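# Load burred sawn bar into lathe chuck, clamp, shut door

## Task

Take the sawn bar from the rack and put it in the lathe chuck so it lies on the spindle axis, with its clean end (not the one the saw left burred) resting on the stop steps at the rear of the jaws. Then the chuck must be clamped on the bar and the lathe door closed.

## Robot and tools

ROBOT. Two six-joint arms (UR12e type), left_arm and right_arm, each with a Robotiq 140 two-finger gripper and a wrist camera. Per-arm joint order: shoulder pan, shoulder lift, elbow, wrist 1, wrist 2, wrist 3. Bases in the scene frame: left_arm at (-0.051, +0.634, +0.011) m, right_arm at (-0.047, -0.694, +0.011) m, both nearly unrotated. The fingers can fold at a hinge: grip parts within the outer quarter of the pads, near the tips. Parts held nearer the palm may slip or be squeezed too hard, and tips pushed into a surface fold easily.

FRAME. Scene frame: origin at table-top height midway between the nominal bases, +z up, +x out over the table, left_arm on +y. The lathe sits behind the bases toward -x, its chuck facing +y. end_effector_position (m) is the point between closed pads; the gripper's fingers point along its own +z and close along its y. Reported poses may be off by a few cm.

execute_actions(actions, cameras). actions is a list holding one action (or empty, which just returns state plus all camera images). An action may contain rows, steps, until, and a lathe key. rows: up to 15 rows, each applied for one 1/30 s step. Every row is one flat list of 18 numbers, all in [-1, 1], covering both arms: left_arm's 6 joint values, then its gripper position, force_limit, speed; then the same 9 for right_arm. Joint values are offsets, scaled so 1.0 = 1.481 rad for pan and lift and 2.222 rad for the other four, measured from the Joint targets at the start of the action (not from the previous row). Sending 0s keeps an arm at its targets. Gripper position is absolute: +1 fully open (140 mm), about -0.8 pads touching, -1 close until blocked. force_limit -1..+1 sets grip force (about 14 N to 58 N slow); speed -1..+1 sets finger speed (about 30 to 250 mm/s) and faster closes grip harder. To leave a gripper unchanged, resend its last three numbers. steps: 1 to 450, at least the row count, default 15; after the last row the arm keeps heading to that row's target. until: ends the action early when lathe fields match, e.g. {"lathe": {"chuck_state": "clamped"}}; numbers need a comparison like [">", 0]. Joint ranges ±6.283 rad except elbow ±3.142; exceeding by over 0.010 rad refuses the call.

LATHE commands (inside an action): {"lathe": {"door": "open"|"shut"}}, {"chuck": "clamp"|"open"}, {"air_blast": true} (2 s blast clearing chips from an empty chuck), {"re_chuck": true} (about 16 s: turret pushes a clamped bar within ~1 cm of the steps fully home; needs door shut, chuck clamped, turret home; farther off gives an alarm), {"stop": true}. Door starts shut, chuck starts open. Reported: door_state, chuck_state (open, clamped, closed_empty, between), seat_state (home means seated on all three steps; trust it only once clamped), turret_state (home, away, alarm), and the *_answer fields.

move(target, speed, blend, stop_force, zero, blocking, cameras). target: one 18-number row laid out as above, or a list of up to 15 such rows; all offsets count from the current Joint targets, never from the previous target. Joints travel along joint-space paths, so the hand follows a curve, with no obstacle avoidance. speed: rad/s of the joint with the longest travel, 0.01 to 3.14, default 0.5 (single value or one per target). blend: corner rounding in rad. stop_force: 4 to 120 N; a path ends when the wrist senses that much push against motion (use a slow speed for touching). zero: re-zero before the move (default true). blocking=false returns after 0.5 s while the move runs. The result adds a move: line (done, off_target, moving, held, fault).

wait(seconds 0-10): let the scene run. stop(): brake a running move. zoom_image(camera, region [x0,y0,x1,y1], at most 504x504 px) on cam_high, cam_low, cam_chuck, cam_machine, cam_left_wrist or cam_right_wrist. zero_wrist_force(arm). read_manual(section). finished_scene(scene) ends the scene; do it only with the bar clamped, seated, door shut and turret home.

RESULTS. Joint positions (rad), velocities, Joint targets, torques, wrist force/torque in the hand frame, gripper pose, Tool commands. object_status: 0 moving, 1 blocked opening, 2 blocked closing (a grip), 3 reached position or pads met. position_measured is in counts: 3 open, 230 pads touching. "joint command not followed" means the clearance check between arms altered a command; "joint sent to its limit" means a joint hit its end.

AVOID. Net force near 150 N or joint torque at its limit (elbow 139, wrist joints 50.2 N m) stops that arm for 10 s. Targets even slightly beyond a firm contact can fault. Do not let the arms press each other or a gripper close on the other's fingers. Do not hit the lathe, door or its handle hard; the door ignores the arm. Do not drop the bar or release it before the chuck clamps, and nothing may fall into the chip pan or off the work area. Avoid long stretched holds that heat motors (85 °C brakes the arm). Joint speed is capped, so split big motions.

Each tool is called after ">>>" by a JSON object that holds its "method" and its "body".

## Session

>>> {"method": "execute_actions", "body": {"actions": []}}

Scene clock: 0.00 s.
left_arm: end_effector_position=(+0.4805, -0.0901, +0.2029) position_measured=3 object_status=3 end_effector_quat_wxyz=(-0.301, -0.269, +0.883, -0.241) | right_arm: end_effector_position=(+0.4619, -0.5624, +0.1235) position_measured=3 object_status=3 end_effector_quat_wxyz=(+0.684, +0.169, -0.637, +0.312)
Joint positions: left_arm=[-0.882 -1.142 1.775 -2.47 -2.326 -1.57] | right_arm=[0.197 -0.752 1.557 -0.659 -2.04 0.235]
Joint velocities: within noise
Joint torques (N m): no reading
Motor temperatures (°C): left_arm=[31 29 36 38 42 42] | right_arm=[27 33 34 42 41 39]
Wrist force (N): no reading
Wrist torque (N m): no reading
Wrist force, peak (N): no reading
Joint targets: left_arm=[-0.882 -1.142 1.775 -2.470 -2.326 -1.570] | right_arm=[0.197 -0.752 1.557 -0.659 -2.040 0.235]
Tool commands: left_gripper/position=+1.0 left_gripper/force_limit=+1.0 left_gripper/speed=+1.0 right_gripper/position=+1.0 right_gripper/force_limit=+1.0 right_gripper/speed=+1.0
lathe: door_state=shut chuck_state=open seat_state=open turret_state=home door_answer=taken chuck_answer=taken re_chuck_answer=taken

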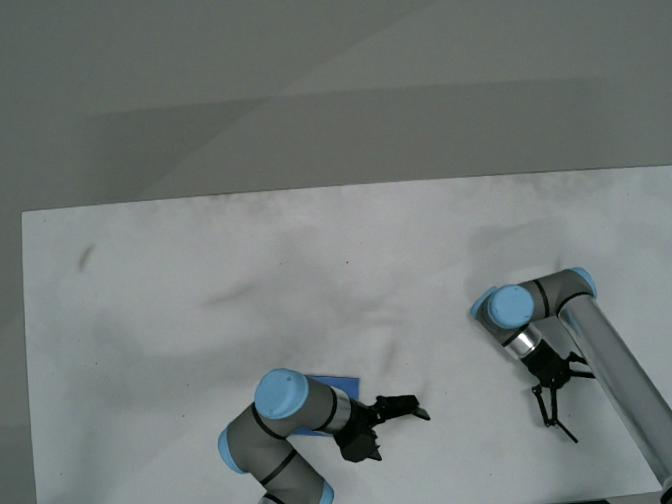

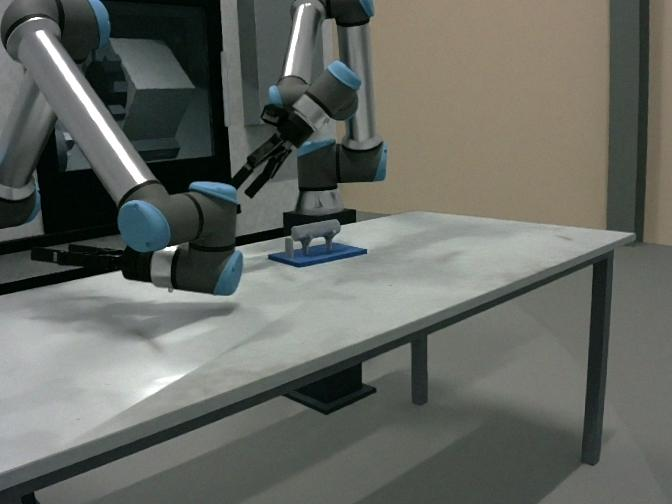

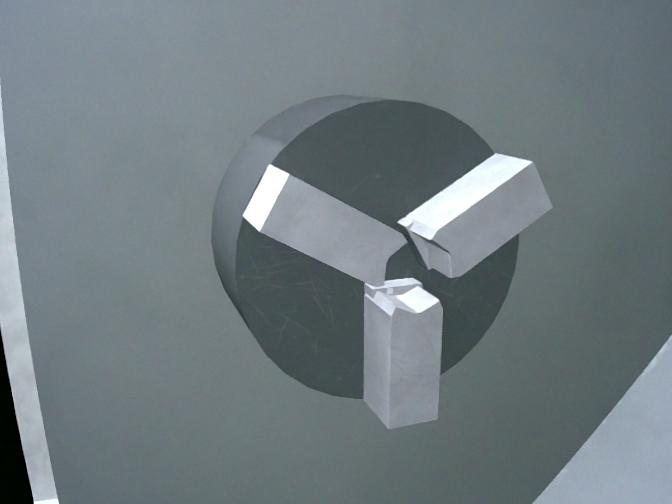

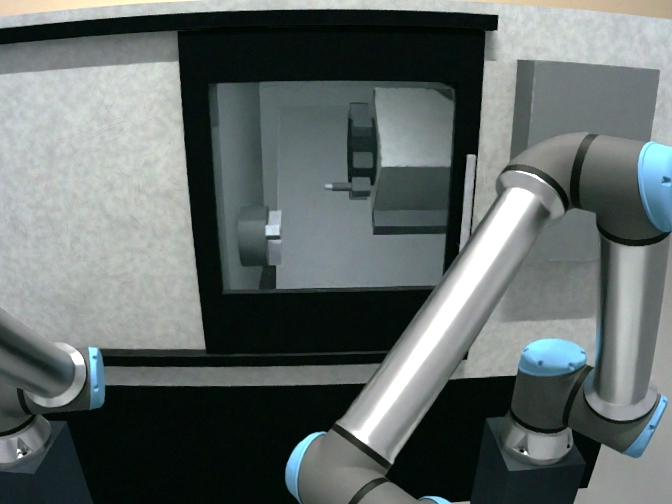

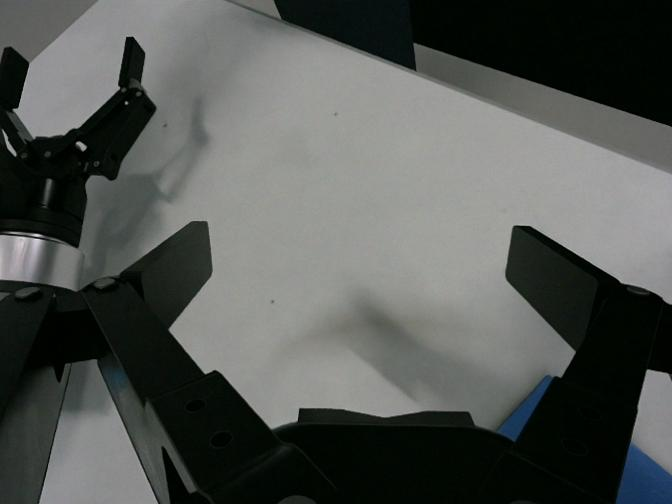

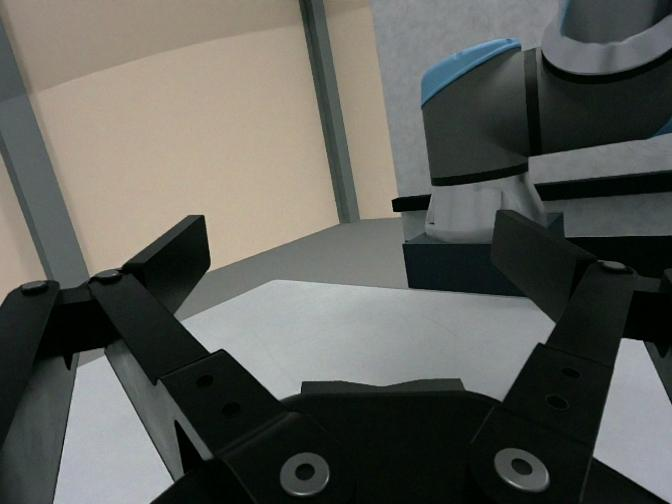

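>>> {"method": "zoom_image", "body": {"camera": "cam_low", "region": [250, 190, 390, 280]}}

>>> {"method": "zoom_image", "body": {"camera": "cam_chuck", "region": [220, 100, 560, 440]}}

>>> {"method": "zoom_image", "body": {"camera": "cam_machine", "region": [180, 60, 500, 360]}}

>>> {"method": "zoom_image", "body": {"camera": "cam_high", "region": [220, 330, 440, 500]}}

>>> {"method": "execute_actions", "body": {"actions": [{"steps": 1, "lathe": {"door": "open", "air_blast": true}}]}}

Scaled by 3.600.

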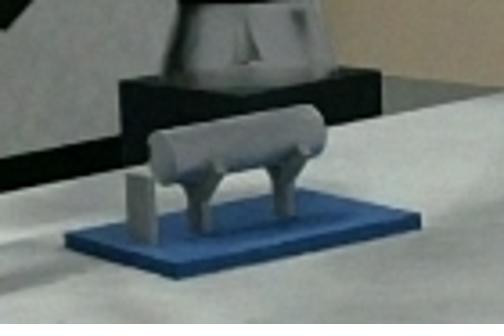

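Scaled by 1.482.

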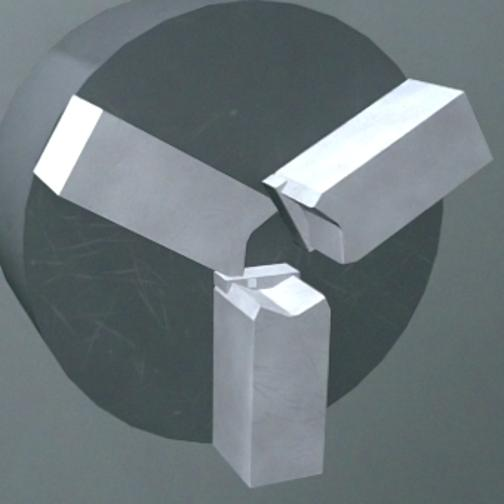

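Scaled by 1.575.

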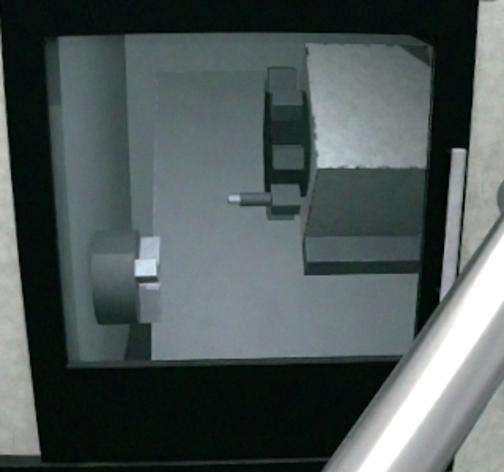

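Scaled by 2.291.

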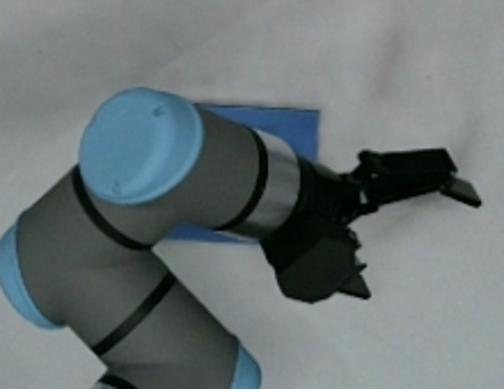

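Scene clock: 3.03 s.
left_arm: end_effector_position=(+0.4805, -0.0901, +0.2029) position_measured=3 object_status=3 end_effector_quat_wxyz=(-0.301, -0.269, +0.883, -0.241) | right_arm: end_effector_position=(+0.4619, -0.5624, +0.1235) position_measured=3 object_status=3 end_effector_quat_wxyz=(+0.684, +0.169, -0.637, +0.312)
Joint positions: left_arm=[-0.882 -1.142 1.775 -2.47 -2.326 -1.57] | right_arm=[0.197 -0.752 1.557 -0.659 -2.04 0.235]
Joint torques (N m): left_arm=[0.93 -80.25 -42.61 -5.05 -1.96 -0.23] | right_arm=[2.19 -102.75 -31.79 3.72 -0.02 0.14]
Wrist force (N): left_arm=[-0.2 0.1 0.2] | right_arm=[0.0 -0.2 -0.1]
Wrist torque (N m): left_arm=[0.01 0.02 0.00] | right_arm=[-0.05 -0.03 0.00]
Wrist force, peak (N): left_arm=[0.6 0.1 0.0] | right_arm=[0.4 0.2 0.7]
Joint targets: left_arm=[-0.882 -1.142 1.775 -2.470 -2.326 -1.570] | right_arm=[0.197 -0.752 1.557 -0.659 -2.040 0.235]
Tool commands: left_gripper/position=+1.0 left_gripper/force_limit=+1.0 left_gripper/speed=+1.0 right_gripper/position=+1.0 right_gripper/force_limit=+1.0 right_gripper/speed=+1.0
lathe: door_state=between chuck_state=open seat_state=open turret_state=home door_answer=taken chuck_answer=taken re_chuck_answer=taken

>>> {"method": "move", "body": {"target": [-0.1182,-0.2336,-0.0959,0.3713,0.3398,0.9422,1,1,1,0,0,0,0,0,0,1,1,1], "speed": 0.8, "cameras": ["all"]}}

Scene clock: 55.63 s.
left_arm: end_effector_position=(+0.4702, +0.0800, +0.4195) position_measured=3 object_status=3 end_effector_quat_wxyz=(+0.000, +0.707, +0.707, +0.000) | right_arm: end_effector_position=(+0.4619, -0.5624, +0.1235) position_measured=3 object_status=3 end_effector_quat_wxyz=(+0.684, +0.169, -0.637, +0.312)
Joint positions: left_arm=[-1.057 -1.488 1.562 -1.645 -1.571 0.524] | right_arm=[0.197 -0.752 1.557 -0.659 -2.04 0.235]
Joint torques (N m): left_arm=[-15.98 -66.45 -60.81 -0.32 2.26 3.99] | right_arm=[1.92 -100.89 -31.88 3.06 -0.04 0.51]
Wrist force (N): left_arm=[1.4 -0.1 0.3] | right_arm=[0.0 -0.1 -0.1]
Wrist torque (N m): left_arm=[0.28 -0.10 -0.30] | right_arm=[-0.03 -0.03 0.00]
Wrist force, peak (N): left_arm=[2.4 -0.6 0.0] | right_arm=[1.0 0.0 0.1]
Joint targets: left_arm=[-1.057 -1.488 1.562 -1.645 -1.571 0.524] | right_arm=[0.197 -0.752 1.557 -0.659 -2.040 0.235]
lathe: door_state=open chuck_state=open seat_state=open turret_state=home door_answer=taken chuck_answer=taken re_chuck_answer=taken
move: done
camera_calibration:
cam_left_wrist: T_world_to_cam=[[0.999602, 0.0231643, -0.0160705, -0.454203], [0.0271045, -0.946457, 0.32169, -0.0703115], [-0.00775828, -0.321997, -0.946709, 0.604523], [0, 0, 0, 1]] pos_world=[0.460619, 0.138629, 0.587627]

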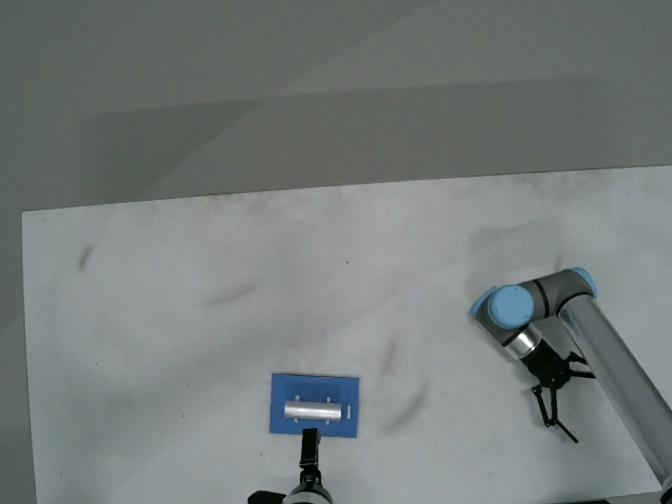

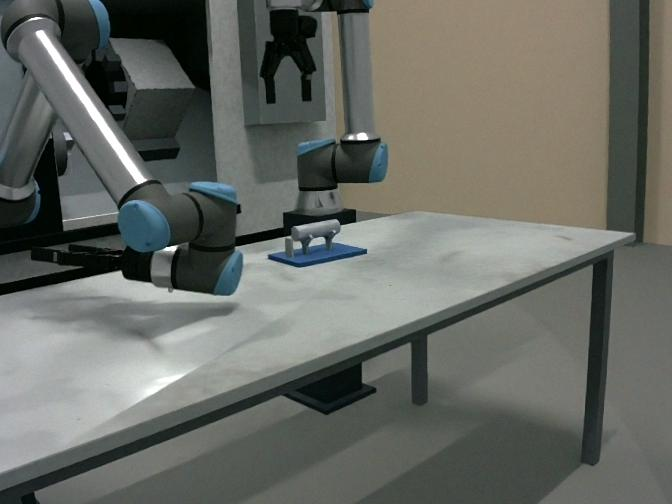

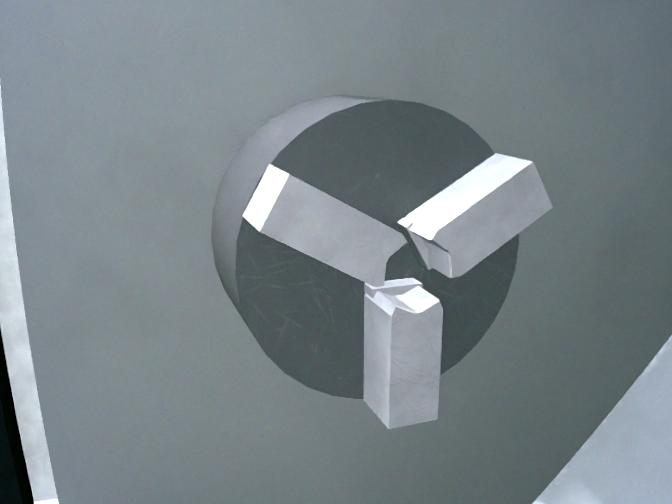

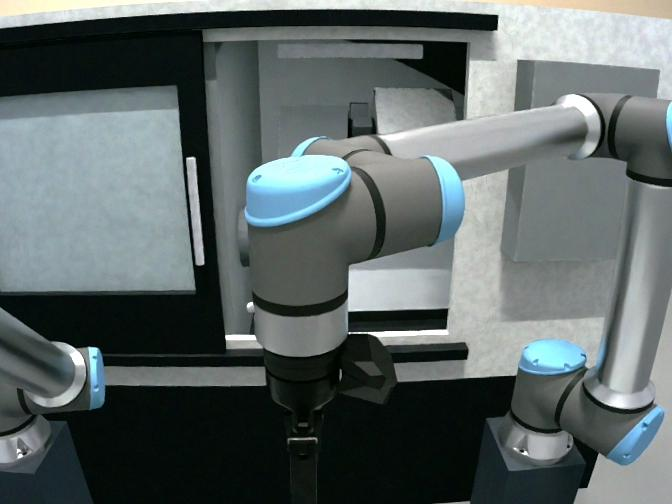

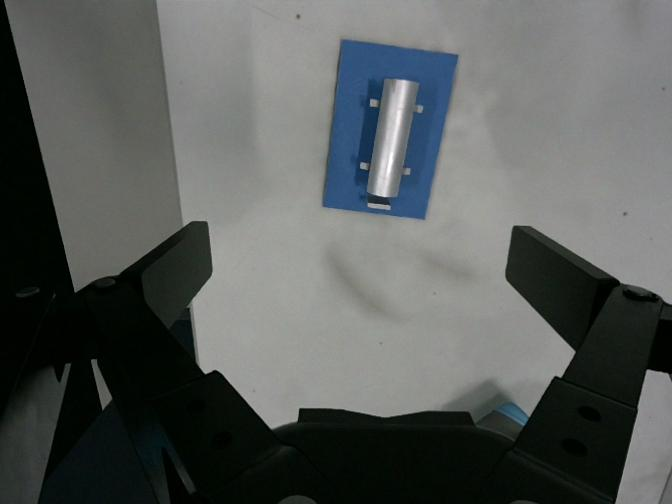

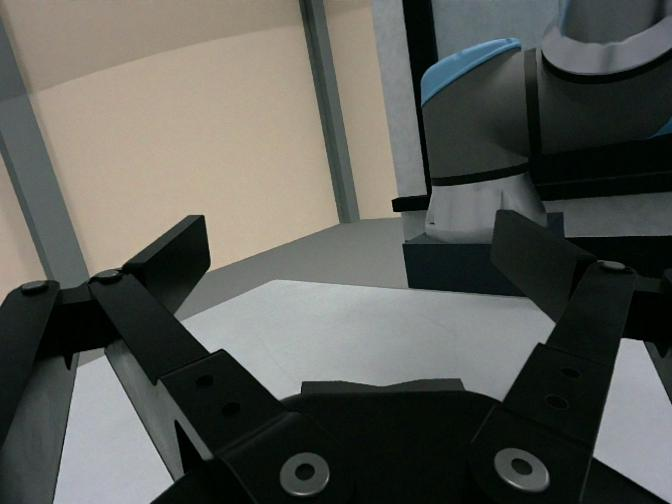

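>>> {"method": "zoom_image", "body": {"camera": "cam_left_wrist", "region": [310, 25, 480, 235]}}

>>> {"method": "zoom_image", "body": {"camera": "cam_high", "region": [260, 360, 370, 450]}}

>>> {"method": "zoom_image", "body": {"camera": "cam_machine", "region": [190, 30, 500, 370]}}

>>> {"method": "zoom_image", "body": {"camera": "cam_low", "region": [260, 205, 375, 275]}}

Scaled by 2.400.

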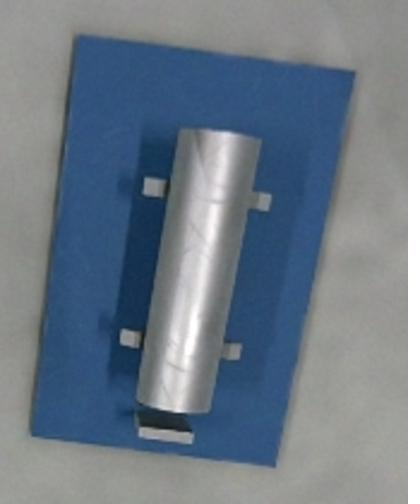

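Scaled by 4.582.

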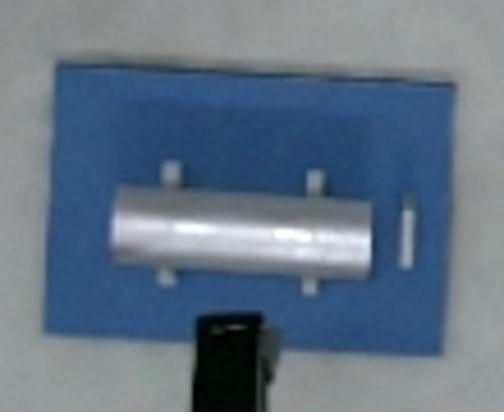

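Scaled by 1.482.

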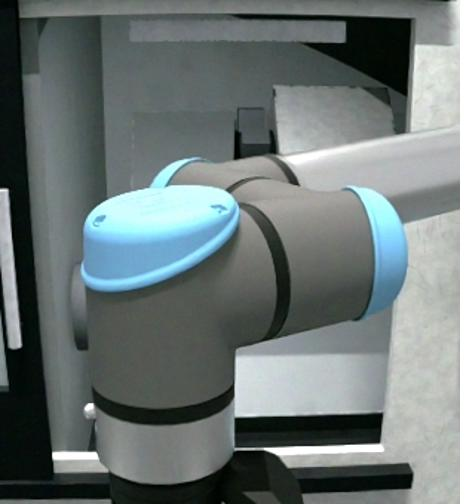

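Scaled by 4.383.

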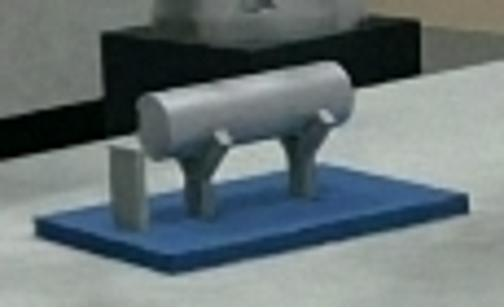

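>>> {"method": "move", "body": {"target": [0.1697,-0.0319,0.2214,-0.2000,0,0.1130,1,1,1,0,0,0,0,0,0,1,1,1], "speed": 0.6, "cameras": ["cam_left_wrist","cam_machine","cam_chuck"]}}

>>> {"method": "zoom_image", "body": {"camera": "cam_left_wrist", "region": [200, 180, 560, 420]}}

>>> {"method": "zoom_image", "body": {"camera": "cam_machine", "region": [190, 30, 500, 370]}}

Scene clock: 82.00 s.
left_arm: end_effector_position=(+0.5199, +0.3003, +0.1802) position_measured=3 object_status=3 end_effector_quat_wxyz=(+0.000, +0.707, +0.707, +0.000) | right_arm: end_effector_position=(+0.4619, -0.5624, +0.1235) position_measured=3 object_status=3 end_effector_quat_wxyz=(+0.684, +0.169, -0.637, +0.312)
Joint positions: left_arm=[-0.806 -1.535 2.054 -2.09 -1.571 0.775] | right_arm=[0.197 -0.752 1.557 -0.659 -2.04 0.235]
Joint torques (N m): left_arm=[13.41 -58.95 -32.47 -9.23 1.03 3.84] | right_arm=[1.7 -102.75 -32.03 2.81 -0.14 0.75]
Wrist force (N): left_arm=[1.6 0.1 -0.2] | right_arm=[0.5 -0.1 -0.2]
Wrist torque (N m): left_arm=[0.23 -0.18 -0.35] | right_arm=[-0.03 -0.13 0.00]
Wrist force, peak (N): left_arm=[5.0 0.2 2.9] | right_arm=[0.7 -0.4 -0.4]
Joint targets: left_arm=[-0.805 -1.535 2.054 -2.090 -1.571 0.775] | right_arm=[0.197 -0.752 1.557 -0.659 -2.040 0.235]
lathe: door_state=open chuck_state=open seat_state=open turret_state=home door_answer=taken chuck_answer=taken re_chuck_answer=taken
move: done
camera_calibration:
cam_left_wrist: T_world_to_cam=[[0.999603, 0.0232024, -0.0159689, -0.512782], [0.0271055, -0.946558, 0.321393, 0.213969], [-0.00765836, -0.321698, -0.946811, 0.449173], [0, 0, 0, 1]] pos_world=[0.510219, 0.35893, 0.348326]
Images, in order (width x height): cam_chuck 672x504, cam_machine 672x504, cam_left_wrist 672x504.

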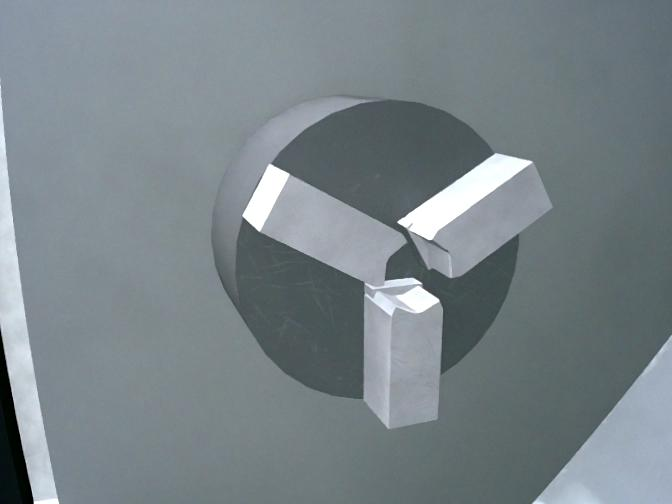

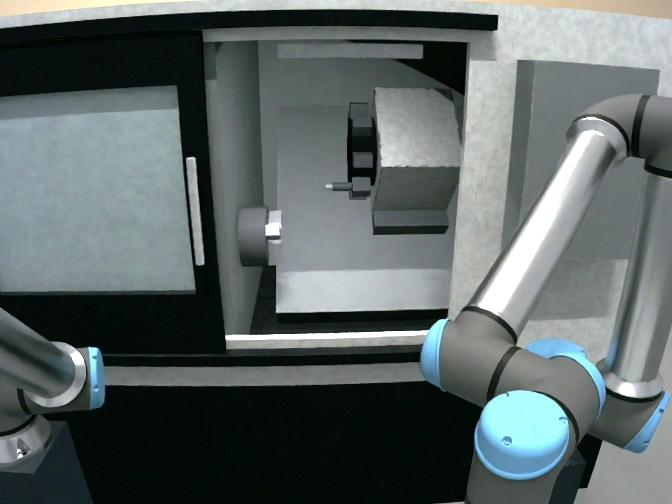

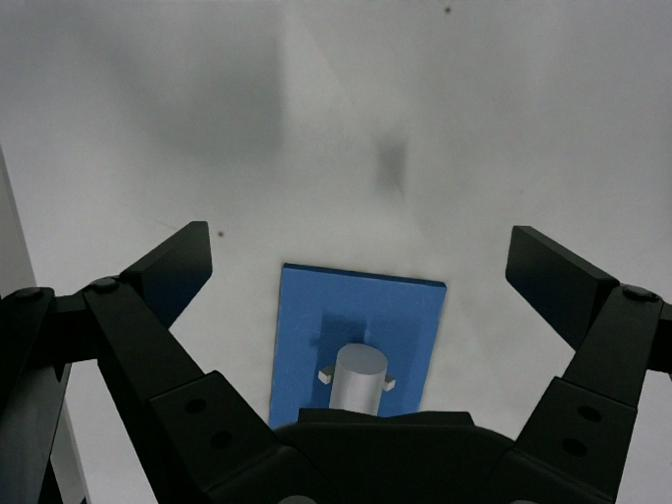

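Scaled by 1.400.

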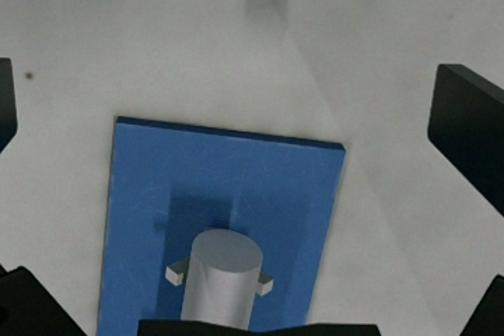

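Scaled by 1.482.

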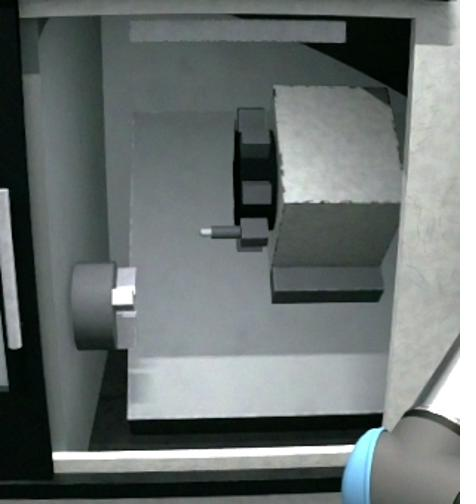

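>>> {"method": "zoom_image", "body": {"camera": "cam_left_wrist", "region": [310, 320, 410, 420]}}

Scaled by 5.040.

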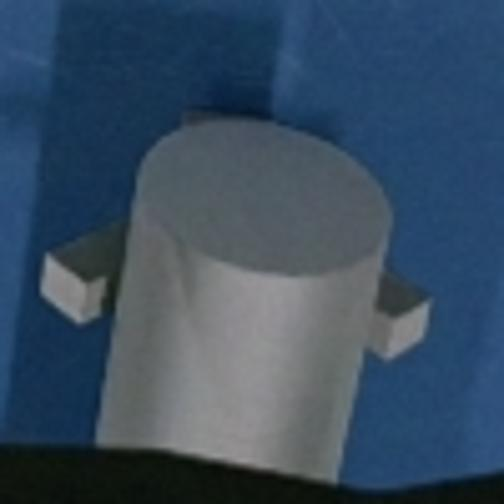

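>>> {"method": "move", "body": {"target": [-0.1702,0.0317,-0.2214,0.2003,0,-0.99,1,1,1,0,0,0,0,0,0,1,1,1], "speed": 1.2}}

Scene clock: 93.77 s.
left_arm: end_effector_position=(+0.4697, +0.0799, +0.4196) position_measured=3 object_status=3 end_effector_quat_wxyz=(+0.000, -0.188, +0.982, +0.000) | right_arm: end_effector_position=(+0.4619, -0.5624, +0.1235) position_measured=3 object_status=3 end_effector_quat_wxyz=(+0.684, +0.169, -0.637, +0.312)
Joint positions: left_arm=[-1.058 -1.488 1.562 -1.645 -1.571 -1.425] | right_arm=[0.197 -0.752 1.557 -0.659 -2.04 0.235]
Joint torques (N m): left_arm=[-16.11 -47.15 -61.5 -1.11 -1.3 -4.93] | right_arm=[2.63 -101.82 -32.21 2.75 -0.03 0.72]
Wrist force (N): left_arm=[1.3 -0.5 0.1] | right_arm=[0.2 0.2 0.3]
Wrist torque (N m): left_arm=[0.14 -0.12 -0.10] | right_arm=[0.03 -0.07 0.00]
Wrist force, peak (N): left_arm=[2.7 -0.1 0.7] | right_arm=[0.2 -0.8 0.4]
Joint targets: left_arm=[-1.058 -1.488 1.562 -1.645 -1.571 -1.425] | right_arm=[0.197 -0.752 1.557 -0.659 -2.040 0.235]
lathe: door_state=open chuck_state=open seat_state=open turret_state=home door_answer=taken chuck_answer=taken re_chuck_answer=taken
move: done

>>> {"method": "move", "body": {"target": [-0.0370,0.2435,0.0035,-0.1657,0,-0.5619,1,1,1,0,0,0,0,0,0,1,1,1], "speed": 0.8, "cameras": ["cam_left_wrist","cam_low"]}}

>>> {"method": "zoom_image", "body": {"camera": "cam_left_wrist", "region": [240, 280, 440, 430]}}

>>> {"method": "zoom_image", "body": {"camera": "cam_low", "region": [260, 205, 375, 275]}}

Scene clock: 98.97 s.
left_arm: end_effector_position=(+0.5103, -0.0895, +0.1600) position_measured=3 object_status=3 end_effector_quat_wxyz=(+0.000, +0.707, -0.707, +0.000) | right_arm: end_effector_position=(+0.4619, -0.5624, +0.1235) position_measured=3 object_status=3 end_effector_quat_wxyz=(+0.684, +0.169, -0.637, +0.312)
Joint positions: left_arm=[-1.112 -1.128 1.57 -2.013 -1.571 -2.673] | right_arm=[0.197 -0.752 1.557 -0.659 -2.04 0.235]
Joint torques (N m): left_arm=[-17.42 -74.4 -35.58 -8.28 -0.42 -4.18] | right_arm=[1.75 -102.53 -31.98 2.39 0.04 0.82]
Wrist force (N): left_arm=[1.5 0.1 0.2] | right_arm=[0.0 -0.3 0.1]
Wrist torque (N m): left_arm=[0.27 -0.14 -0.06] | right_arm=[-0.05 -0.01 0.00]
Wrist force, peak (N): left_arm=[2.6 -0.3 1.9] | right_arm=[0.6 0.0 -0.3]
Joint targets: left_arm=[-1.112 -1.128 1.570 -2.013 -1.571 -2.673] | right_arm=[0.197 -0.752 1.557 -0.659 -2.040 0.235]
lathe: door_state=open chuck_state=open seat_state=open turret_state=home door_answer=taken chuck_answer=taken re_chuck_answer=taken
move: done
camera_calibration:
cam_left_wrist: T_world_to_cam=[[-0.999601, -0.0228802, -0.0165929, 0.521635], [-0.0269994, 0.946627, 0.321198, 0.0487383], [0.00835823, 0.321518, -0.946867, 0.354036], [0, 0, 0, 1]] pos_world=[0.519784, -0.148031, 0.328226]
Images, in order (width x height): cam_low 672x504, cam_left_wrist 672x504.

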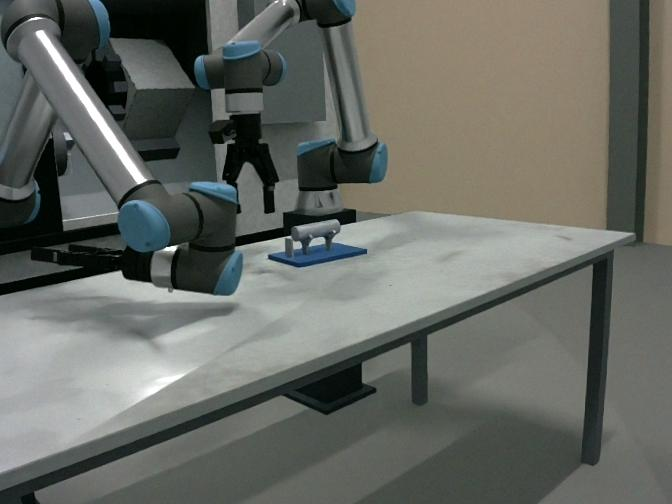

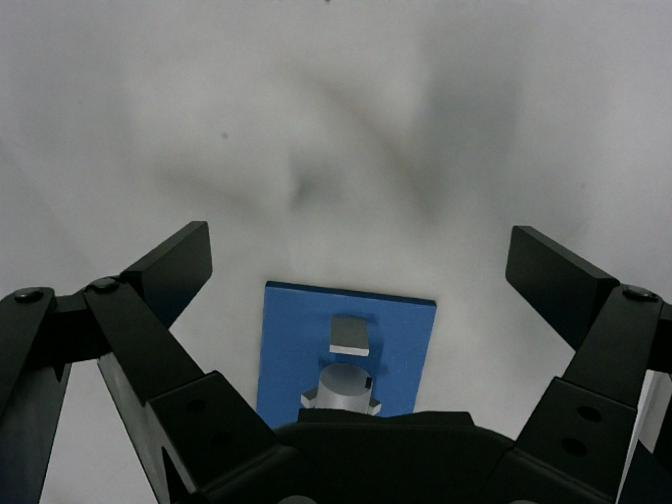

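Scaled by 2.520.

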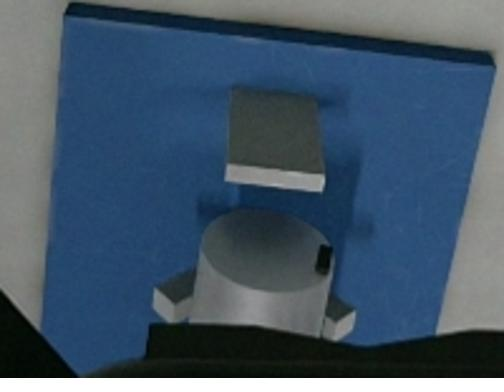

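Scaled by 4.383.

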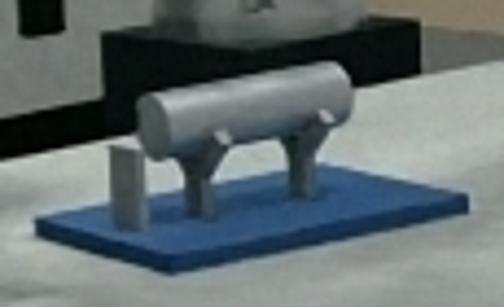

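>>> {"method": "zoom_image", "body": {"camera": "cam_left_wrist", "region": [300, 340, 400, 420]}}

Scaled by 5.040.

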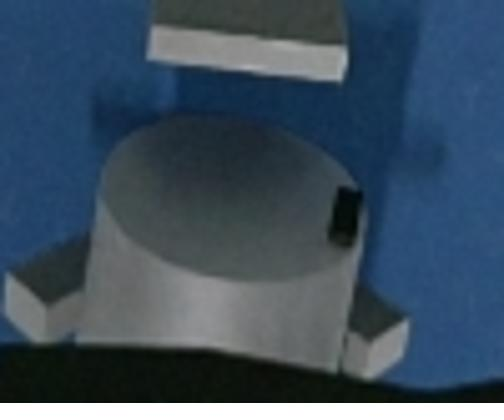

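>>> {"method": "move", "body": {"target": [-0.0411,0.1729,-0.1454,0.3256,0.1162,-0.0671,1,1,1,0,0,0,0,0,0,1,1,1], "speed": 0.5, "cameras": ["cam_left_wrist"]}}

>>> {"method": "zoom_image", "body": {"camera": "cam_left_wrist", "region": [270, 170, 410, 290]}}

Scene clock: 121.90 s.
left_arm: end_effector_position=(+0.5137, -0.0153, +0.1171) position_measured=3 object_status=3 end_effector_quat_wxyz=(-0.242, +0.665, -0.664, -0.242) | right_arm: end_effector_position=(+0.4619, -0.5624, +0.1235) position_measured=3 object_status=3 end_effector_quat_wxyz=(+0.684, +0.169, -0.637, +0.312)
Joint positions: left_arm=[-1.173 -0.872 1.247 -1.29 -1.313 -2.822] | right_arm=[0.197 -0.752 1.557 -0.659 -2.04 0.235]
Joint torques (N m): left_arm=[-17.11 -93.47 -54.99 1.94 3.04 -4.07] | right_arm=[1.8 -101.7 -32.37 2.4 -0.07 0.88]
Wrist force (N): left_arm=[3.2 -1.1 -1.3] | right_arm=[0.4 0.0 0.1]
Wrist torque (N m): left_arm=[0.08 -0.05 -0.07] | right_arm=[0.00 -0.09 0.00]
Wrist force, peak (N): left_arm=[3.5 -1.4 -1.0] | right_arm=[0.6 -0.5 -0.4]
Joint targets: left_arm=[-1.173 -0.871 1.246 -1.289 -1.312 -2.823] | right_arm=[0.197 -0.752 1.557 -0.659 -2.040 0.235]
lathe: door_state=open chuck_state=open seat_state=open turret_state=home door_answer=taken chuck_answer=taken re_chuck_answer=taken
move: done
camera_calibration:
cam_left_wrist: T_world_to_cam=[[-0.999593, -0.0067921, -0.0276913, 0.527496], [-0.0271969, 0.518704, 0.854521, -0.0764658], [0.00855957, 0.854927, -0.518678, 0.24743], [0, 0, 0, 1]] pos_world=[0.523084, -0.168289, 0.208285]
Images, in order (width x height): cam_left_wrist 672x504.

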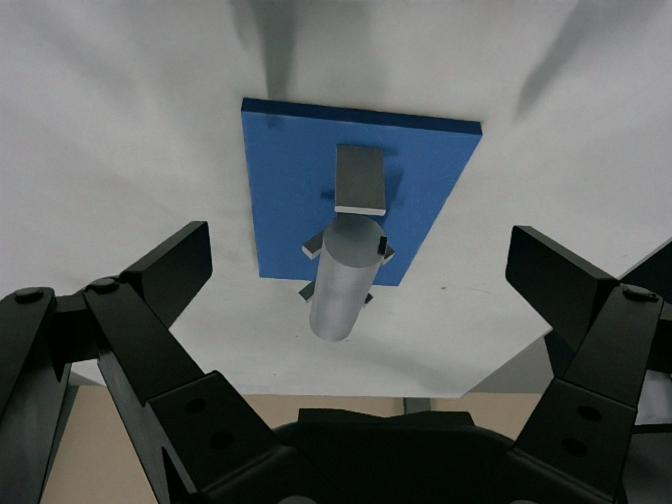

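Scaled by 3.600.

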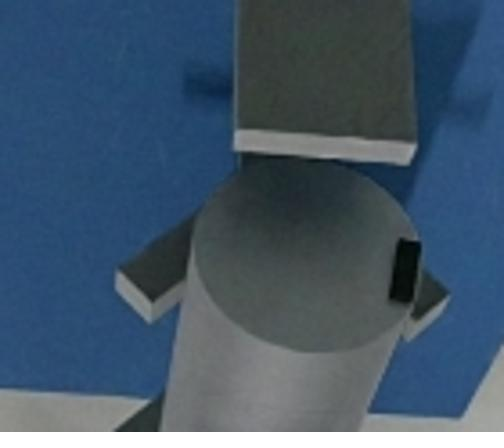

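>>> {"method": "move", "body": {"target": [0.0777,-0.4166,0.1422,-0.1602,-0.1166,0.8204,1,1,1,0,0,0,0,0,0,1,1,1], "speed": 1.2}}

>>> {"method": "move", "body": {"target": [[0.1708,-0.0317,0.2214,-0.2003,0,0.7988,1,1,1,0,0,0,0,0,0,1,1,1],[0.3058,0.0974,0.3245,-0.5872,-0.2525,0.8312,1,1,1,0,0,0,0,0,0,1,1,1]], "speed": [1.2,0.6], "blend": 0.1, "cameras": ["cam_left_wrist"]}}

>>> {"method": "zoom_image", "body": {"camera": "cam_left_wrist", "region": [270, 170, 410, 290]}}

Scene clock: 134.87 s.
left_arm: end_effector_position=(+0.4690, +0.0795, +0.4194) position_measured=3 object_status=3 end_effector_quat_wxyz=(+0.000, +0.024, +1.000, +0.000) | right_arm: end_effector_position=(+0.4619, -0.5624, +0.1235) position_measured=3 object_status=3 end_effector_quat_wxyz=(+0.684, +0.169, -0.637, +0.312)
Joint positions: left_arm=[-1.058 -1.488 1.562 -1.645 -1.572 -1] | right_arm=[0.197 -0.752 1.557 -0.659 -2.04 0.235]
Joint torques (N m): left_arm=[16.34 -64.34 -41.32 -8.07 -2.04 3.79] | right_arm=[2.39 -102.23 -32.16 2.19 0.01 0.9]
Wrist force (N): left_arm=[1.2 -0.3 0.3] | right_arm=[0.0 0.0 -0.2]
Wrist torque (N m): left_arm=[0.21 -0.08 -0.27] | right_arm=[-0.01 -0.04 0.00]
Wrist force, peak (N): left_arm=[4.8 -0.2 -0.8] | right_arm=[0.8 -0.4 0.0]
Joint targets: left_arm=[-1.058 -1.489 1.562 -1.645 -1.572 -1.000] | right_arm=[0.197 -0.752 1.557 -0.659 -2.040 0.235]
lathe: door_state=open chuck_state=open seat_state=open turret_state=home door_answer=taken chuck_answer=taken re_chuck_answer=taken
move: done

Scene clock: 138.50 s.
left_arm: end_effector_position=(+0.5295, +0.2323, +0.1176) position_measured=3 object_status=3 end_effector_quat_wxyz=(+0.242, +0.664, +0.664, -0.242) | right_arm: end_effector_position=(+0.4619, -0.5624, +0.1235) position_measured=3 object_status=3 end_effector_quat_wxyz=(+0.684, +0.169, -0.637, +0.312)
Joint positions: left_arm=[-0.605 -1.344 2.283 -2.95 -2.132 0.847] | right_arm=[0.197 -0.752 1.557 -0.659 -2.04 0.235]
Joint torques (N m): left_arm=[15.86 -41.58 -22 -8.48 -4.3 3.73] | right_arm=[1.51 -102.75 -32.3 2.17 -0.14 0.88]
Wrist force (N): left_arm=[2.7 -1.3 -0.7] | right_arm=[-0.1 0.0 0.0]
Wrist torque (N m): left_arm=[0.03 0.04 -0.27] | right_arm=[-0.01 0.02 0.00]
Wrist force, peak (N): left_arm=[3.5 -1.5 -1.1] | right_arm=[0.3 -0.4 0.4]
Joint targets: left_arm=[-0.605 -1.344 2.283 -2.950 -2.133 0.847] | right_arm=[0.197 -0.752 1.557 -0.659 -2.040 0.235]
lathe: door_state=open chuck_state=open seat_state=open turret_state=home door_answer=taken chuck_answer=taken re_chuck_answer=taken
move: done
camera_calibration:
cam_left_wrist: T_world_to_cam=[[0.999619, 0.00649178, -0.0268201, -0.516721], [0.0263001, -0.51832, 0.854782, 0.00764577], [-0.00835232, -0.855162, -0.518293, 0.441988], [0, 0, 0, 1]] pos_world=[0.520015, 0.385289, 0.208686]
Images, in order (width x height): cam_left_wrist 672x504.

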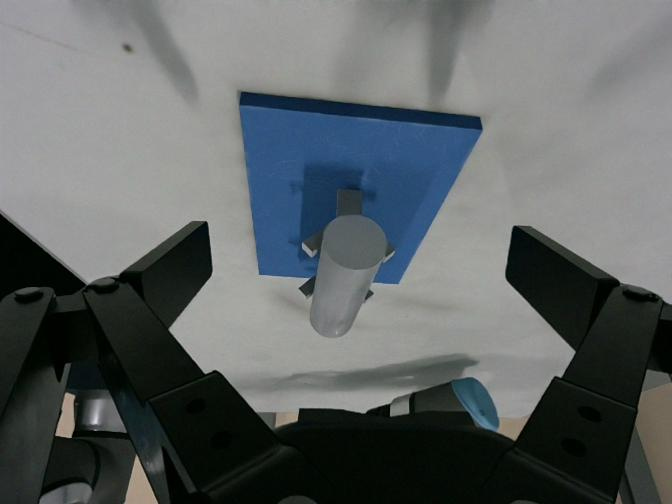

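Scaled by 3.600.

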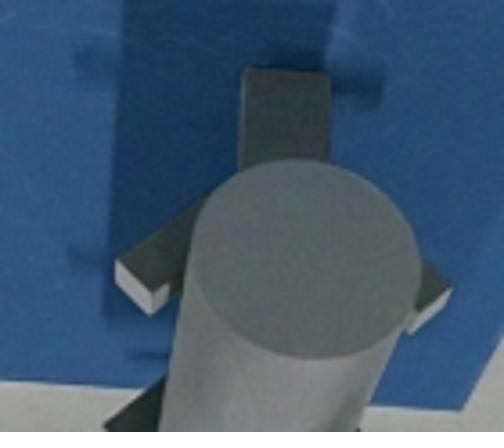

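>>> {"method": "move", "body": {"target": [[-0.1350,-0.1290,-0.1031,0.3870,0.2529,-0.0324,1,1,1,0,0,0,0,0,0,1,1,1],[-0.6111,-0.2296,-0.1430,0.4941,0.2530,-0.3812,1,1,1,0,0,0,0,0,0,1,1,1]], "speed": [0.8,0.8], "blend": 0.1}}

Scene clock: 170.53 s.
left_arm: end_effector_position=(+0.1649, +0.0484, +0.3010) position_measured=3 object_status=3 end_effector_quat_wxyz=(+0.000, +0.682, +0.732, +0.000) | right_arm: end_effector_position=(+0.4619, -0.5624, +0.1235) position_measured=3 object_status=3 end_effector_quat_wxyz=(+0.684, +0.169, -0.637, +0.312)
Joint positions: left_arm=[-1.51 -1.684 1.966 -1.852 -1.57 0] | right_arm=[0.197 -0.752 1.557 -0.659 -2.04 0.235]
Joint torques (N m): left_arm=[-16.06 -48.09 -60.58 -0.88 2.35 -4.15] | right_arm=[1.72 -102.08 -32.6 2.05 -0.05 1.22]
Wrist force (N): left_arm=[2.3 -0.1 0.3] | right_arm=[0.2 -0.2 0.0]
Wrist torque (N m): left_arm=[0.24 -0.39 -0.17] | right_arm=[-0.06 -0.06 0.00]
Wrist force, peak (N): left_arm=[4.3 1.9 -0.1] | right_arm=[0.2 -0.9 -0.2]
Joint targets: left_arm=[-1.510 -1.684 1.966 -1.852 -1.570 0.000] | right_arm=[0.197 -0.752 1.557 -0.659 -2.040 0.235]
lathe: door_state=open chuck_state=open seat_state=open turret_state=home door_answer=taken chuck_answer=taken re_chuck_answer=taken
move: done

>>> {"method": "move", "body": {"target": [-0.5840,0.2402,-0.1021,-0.3373,-0.2336,-0.4338,1,1,1,0,0,0,0,0,0,1,1,1], "speed": 0.6, "stop_force": 40, "cameras": ["cam_left_wrist","cam_machine","cam_chuck"]}}

Scene clock: 175.60 s.
left_arm: end_effector_position=(-0.7187, -0.0288, +0.3874) position_measured=3 object_status=3 end_effector_quat_wxyz=(-0.271, +0.653, +0.653, -0.271) | right_arm: end_effector_position=(+0.4619, -0.5624, +0.1235) position_measured=3 object_status=3 end_effector_quat_wxyz=(+0.684, +0.169, -0.637, +0.312)
Joint positions: left_arm=[-2.375 -1.329 1.739 -2.602 -2.089 -0.964] | right_arm=[0.197 -0.752 1.557 -0.659 -2.04 0.235]
Joint torques (N m): left_arm=[-16.39 -59.45 -57.88 -9.1 -3.42 -4.23] | right_arm=[2.61 -102.15 -32.31 2.07 -0.17 1.32]
Wrist force (N): left_arm=[1.1 0.9 -1.3] | right_arm=[-0.1 0.0 -0.1]
Wrist torque (N m): left_arm=[0.15 0.10 0.36] | right_arm=[-0.01 0.02 0.00]
Wrist force, peak (N): left_arm=[4.6 3.3 0.0] | right_arm=[0.5 -0.4 -0.2]
Joint targets: left_arm=[-2.375 -1.329 1.739 -2.602 -2.089 -0.964] | right_arm=[0.197 -0.752 1.557 -0.659 -2.040 0.235]
lathe: door_state=open chuck_state=open seat_state=open turret_state=home door_answer=taken chuck_answer=taken re_chuck_answer=taken
move: done
camera_calibration:
cam_left_wrist: T_world_to_cam=[[0.694667, 0.0218933, -0.718998, 0.789383], [0.245753, -0.946618, 0.208612, 0.0702439], [-0.67605, -0.321612, -0.662965, -0.0602589], [0, 0, 0, 1]] pos_world=[-0.606359, 0.0298319, 0.512962]
Images, in order (width x height): cam_chuck 672x504, cam_machine 672x504, cam_left_wrist 672x504.

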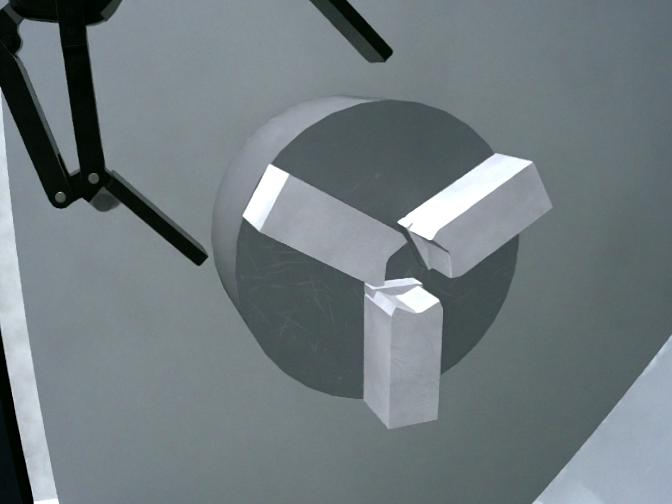

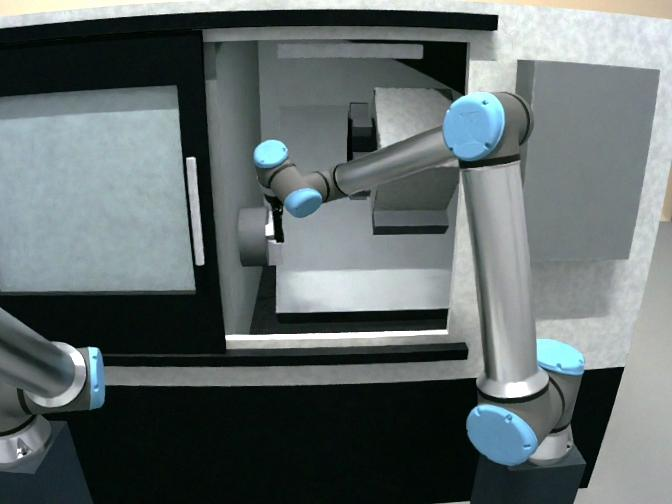

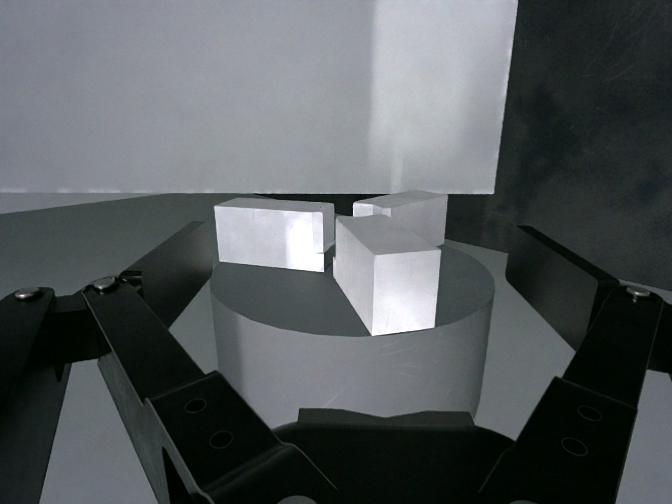

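>>> {"method": "zoom_image", "body": {"camera": "cam_left_wrist", "region": [200, 170, 500, 350]}}

>>> {"method": "zoom_image", "body": {"camera": "cam_chuck", "region": [320, 170, 500, 320]}}

>>> {"method": "zoom_image", "body": {"camera": "cam_chuck", "region": [0, 0, 420, 300]}}

Scaled by 1.680.

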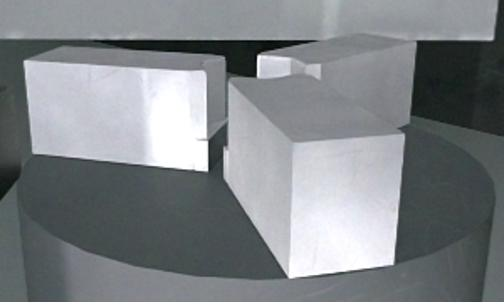

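Scaled by 2.800.

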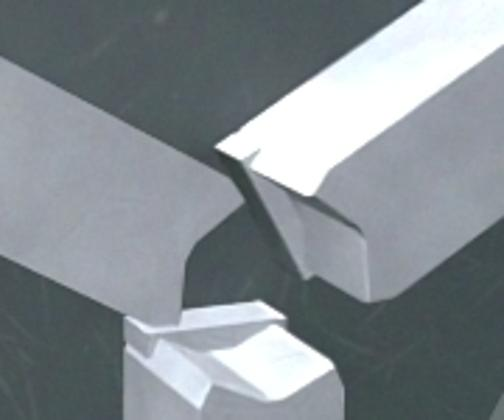

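Scaled by 1.200.

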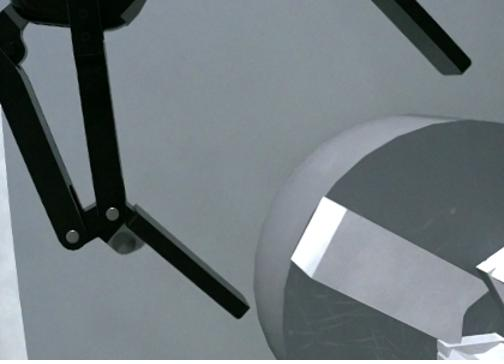

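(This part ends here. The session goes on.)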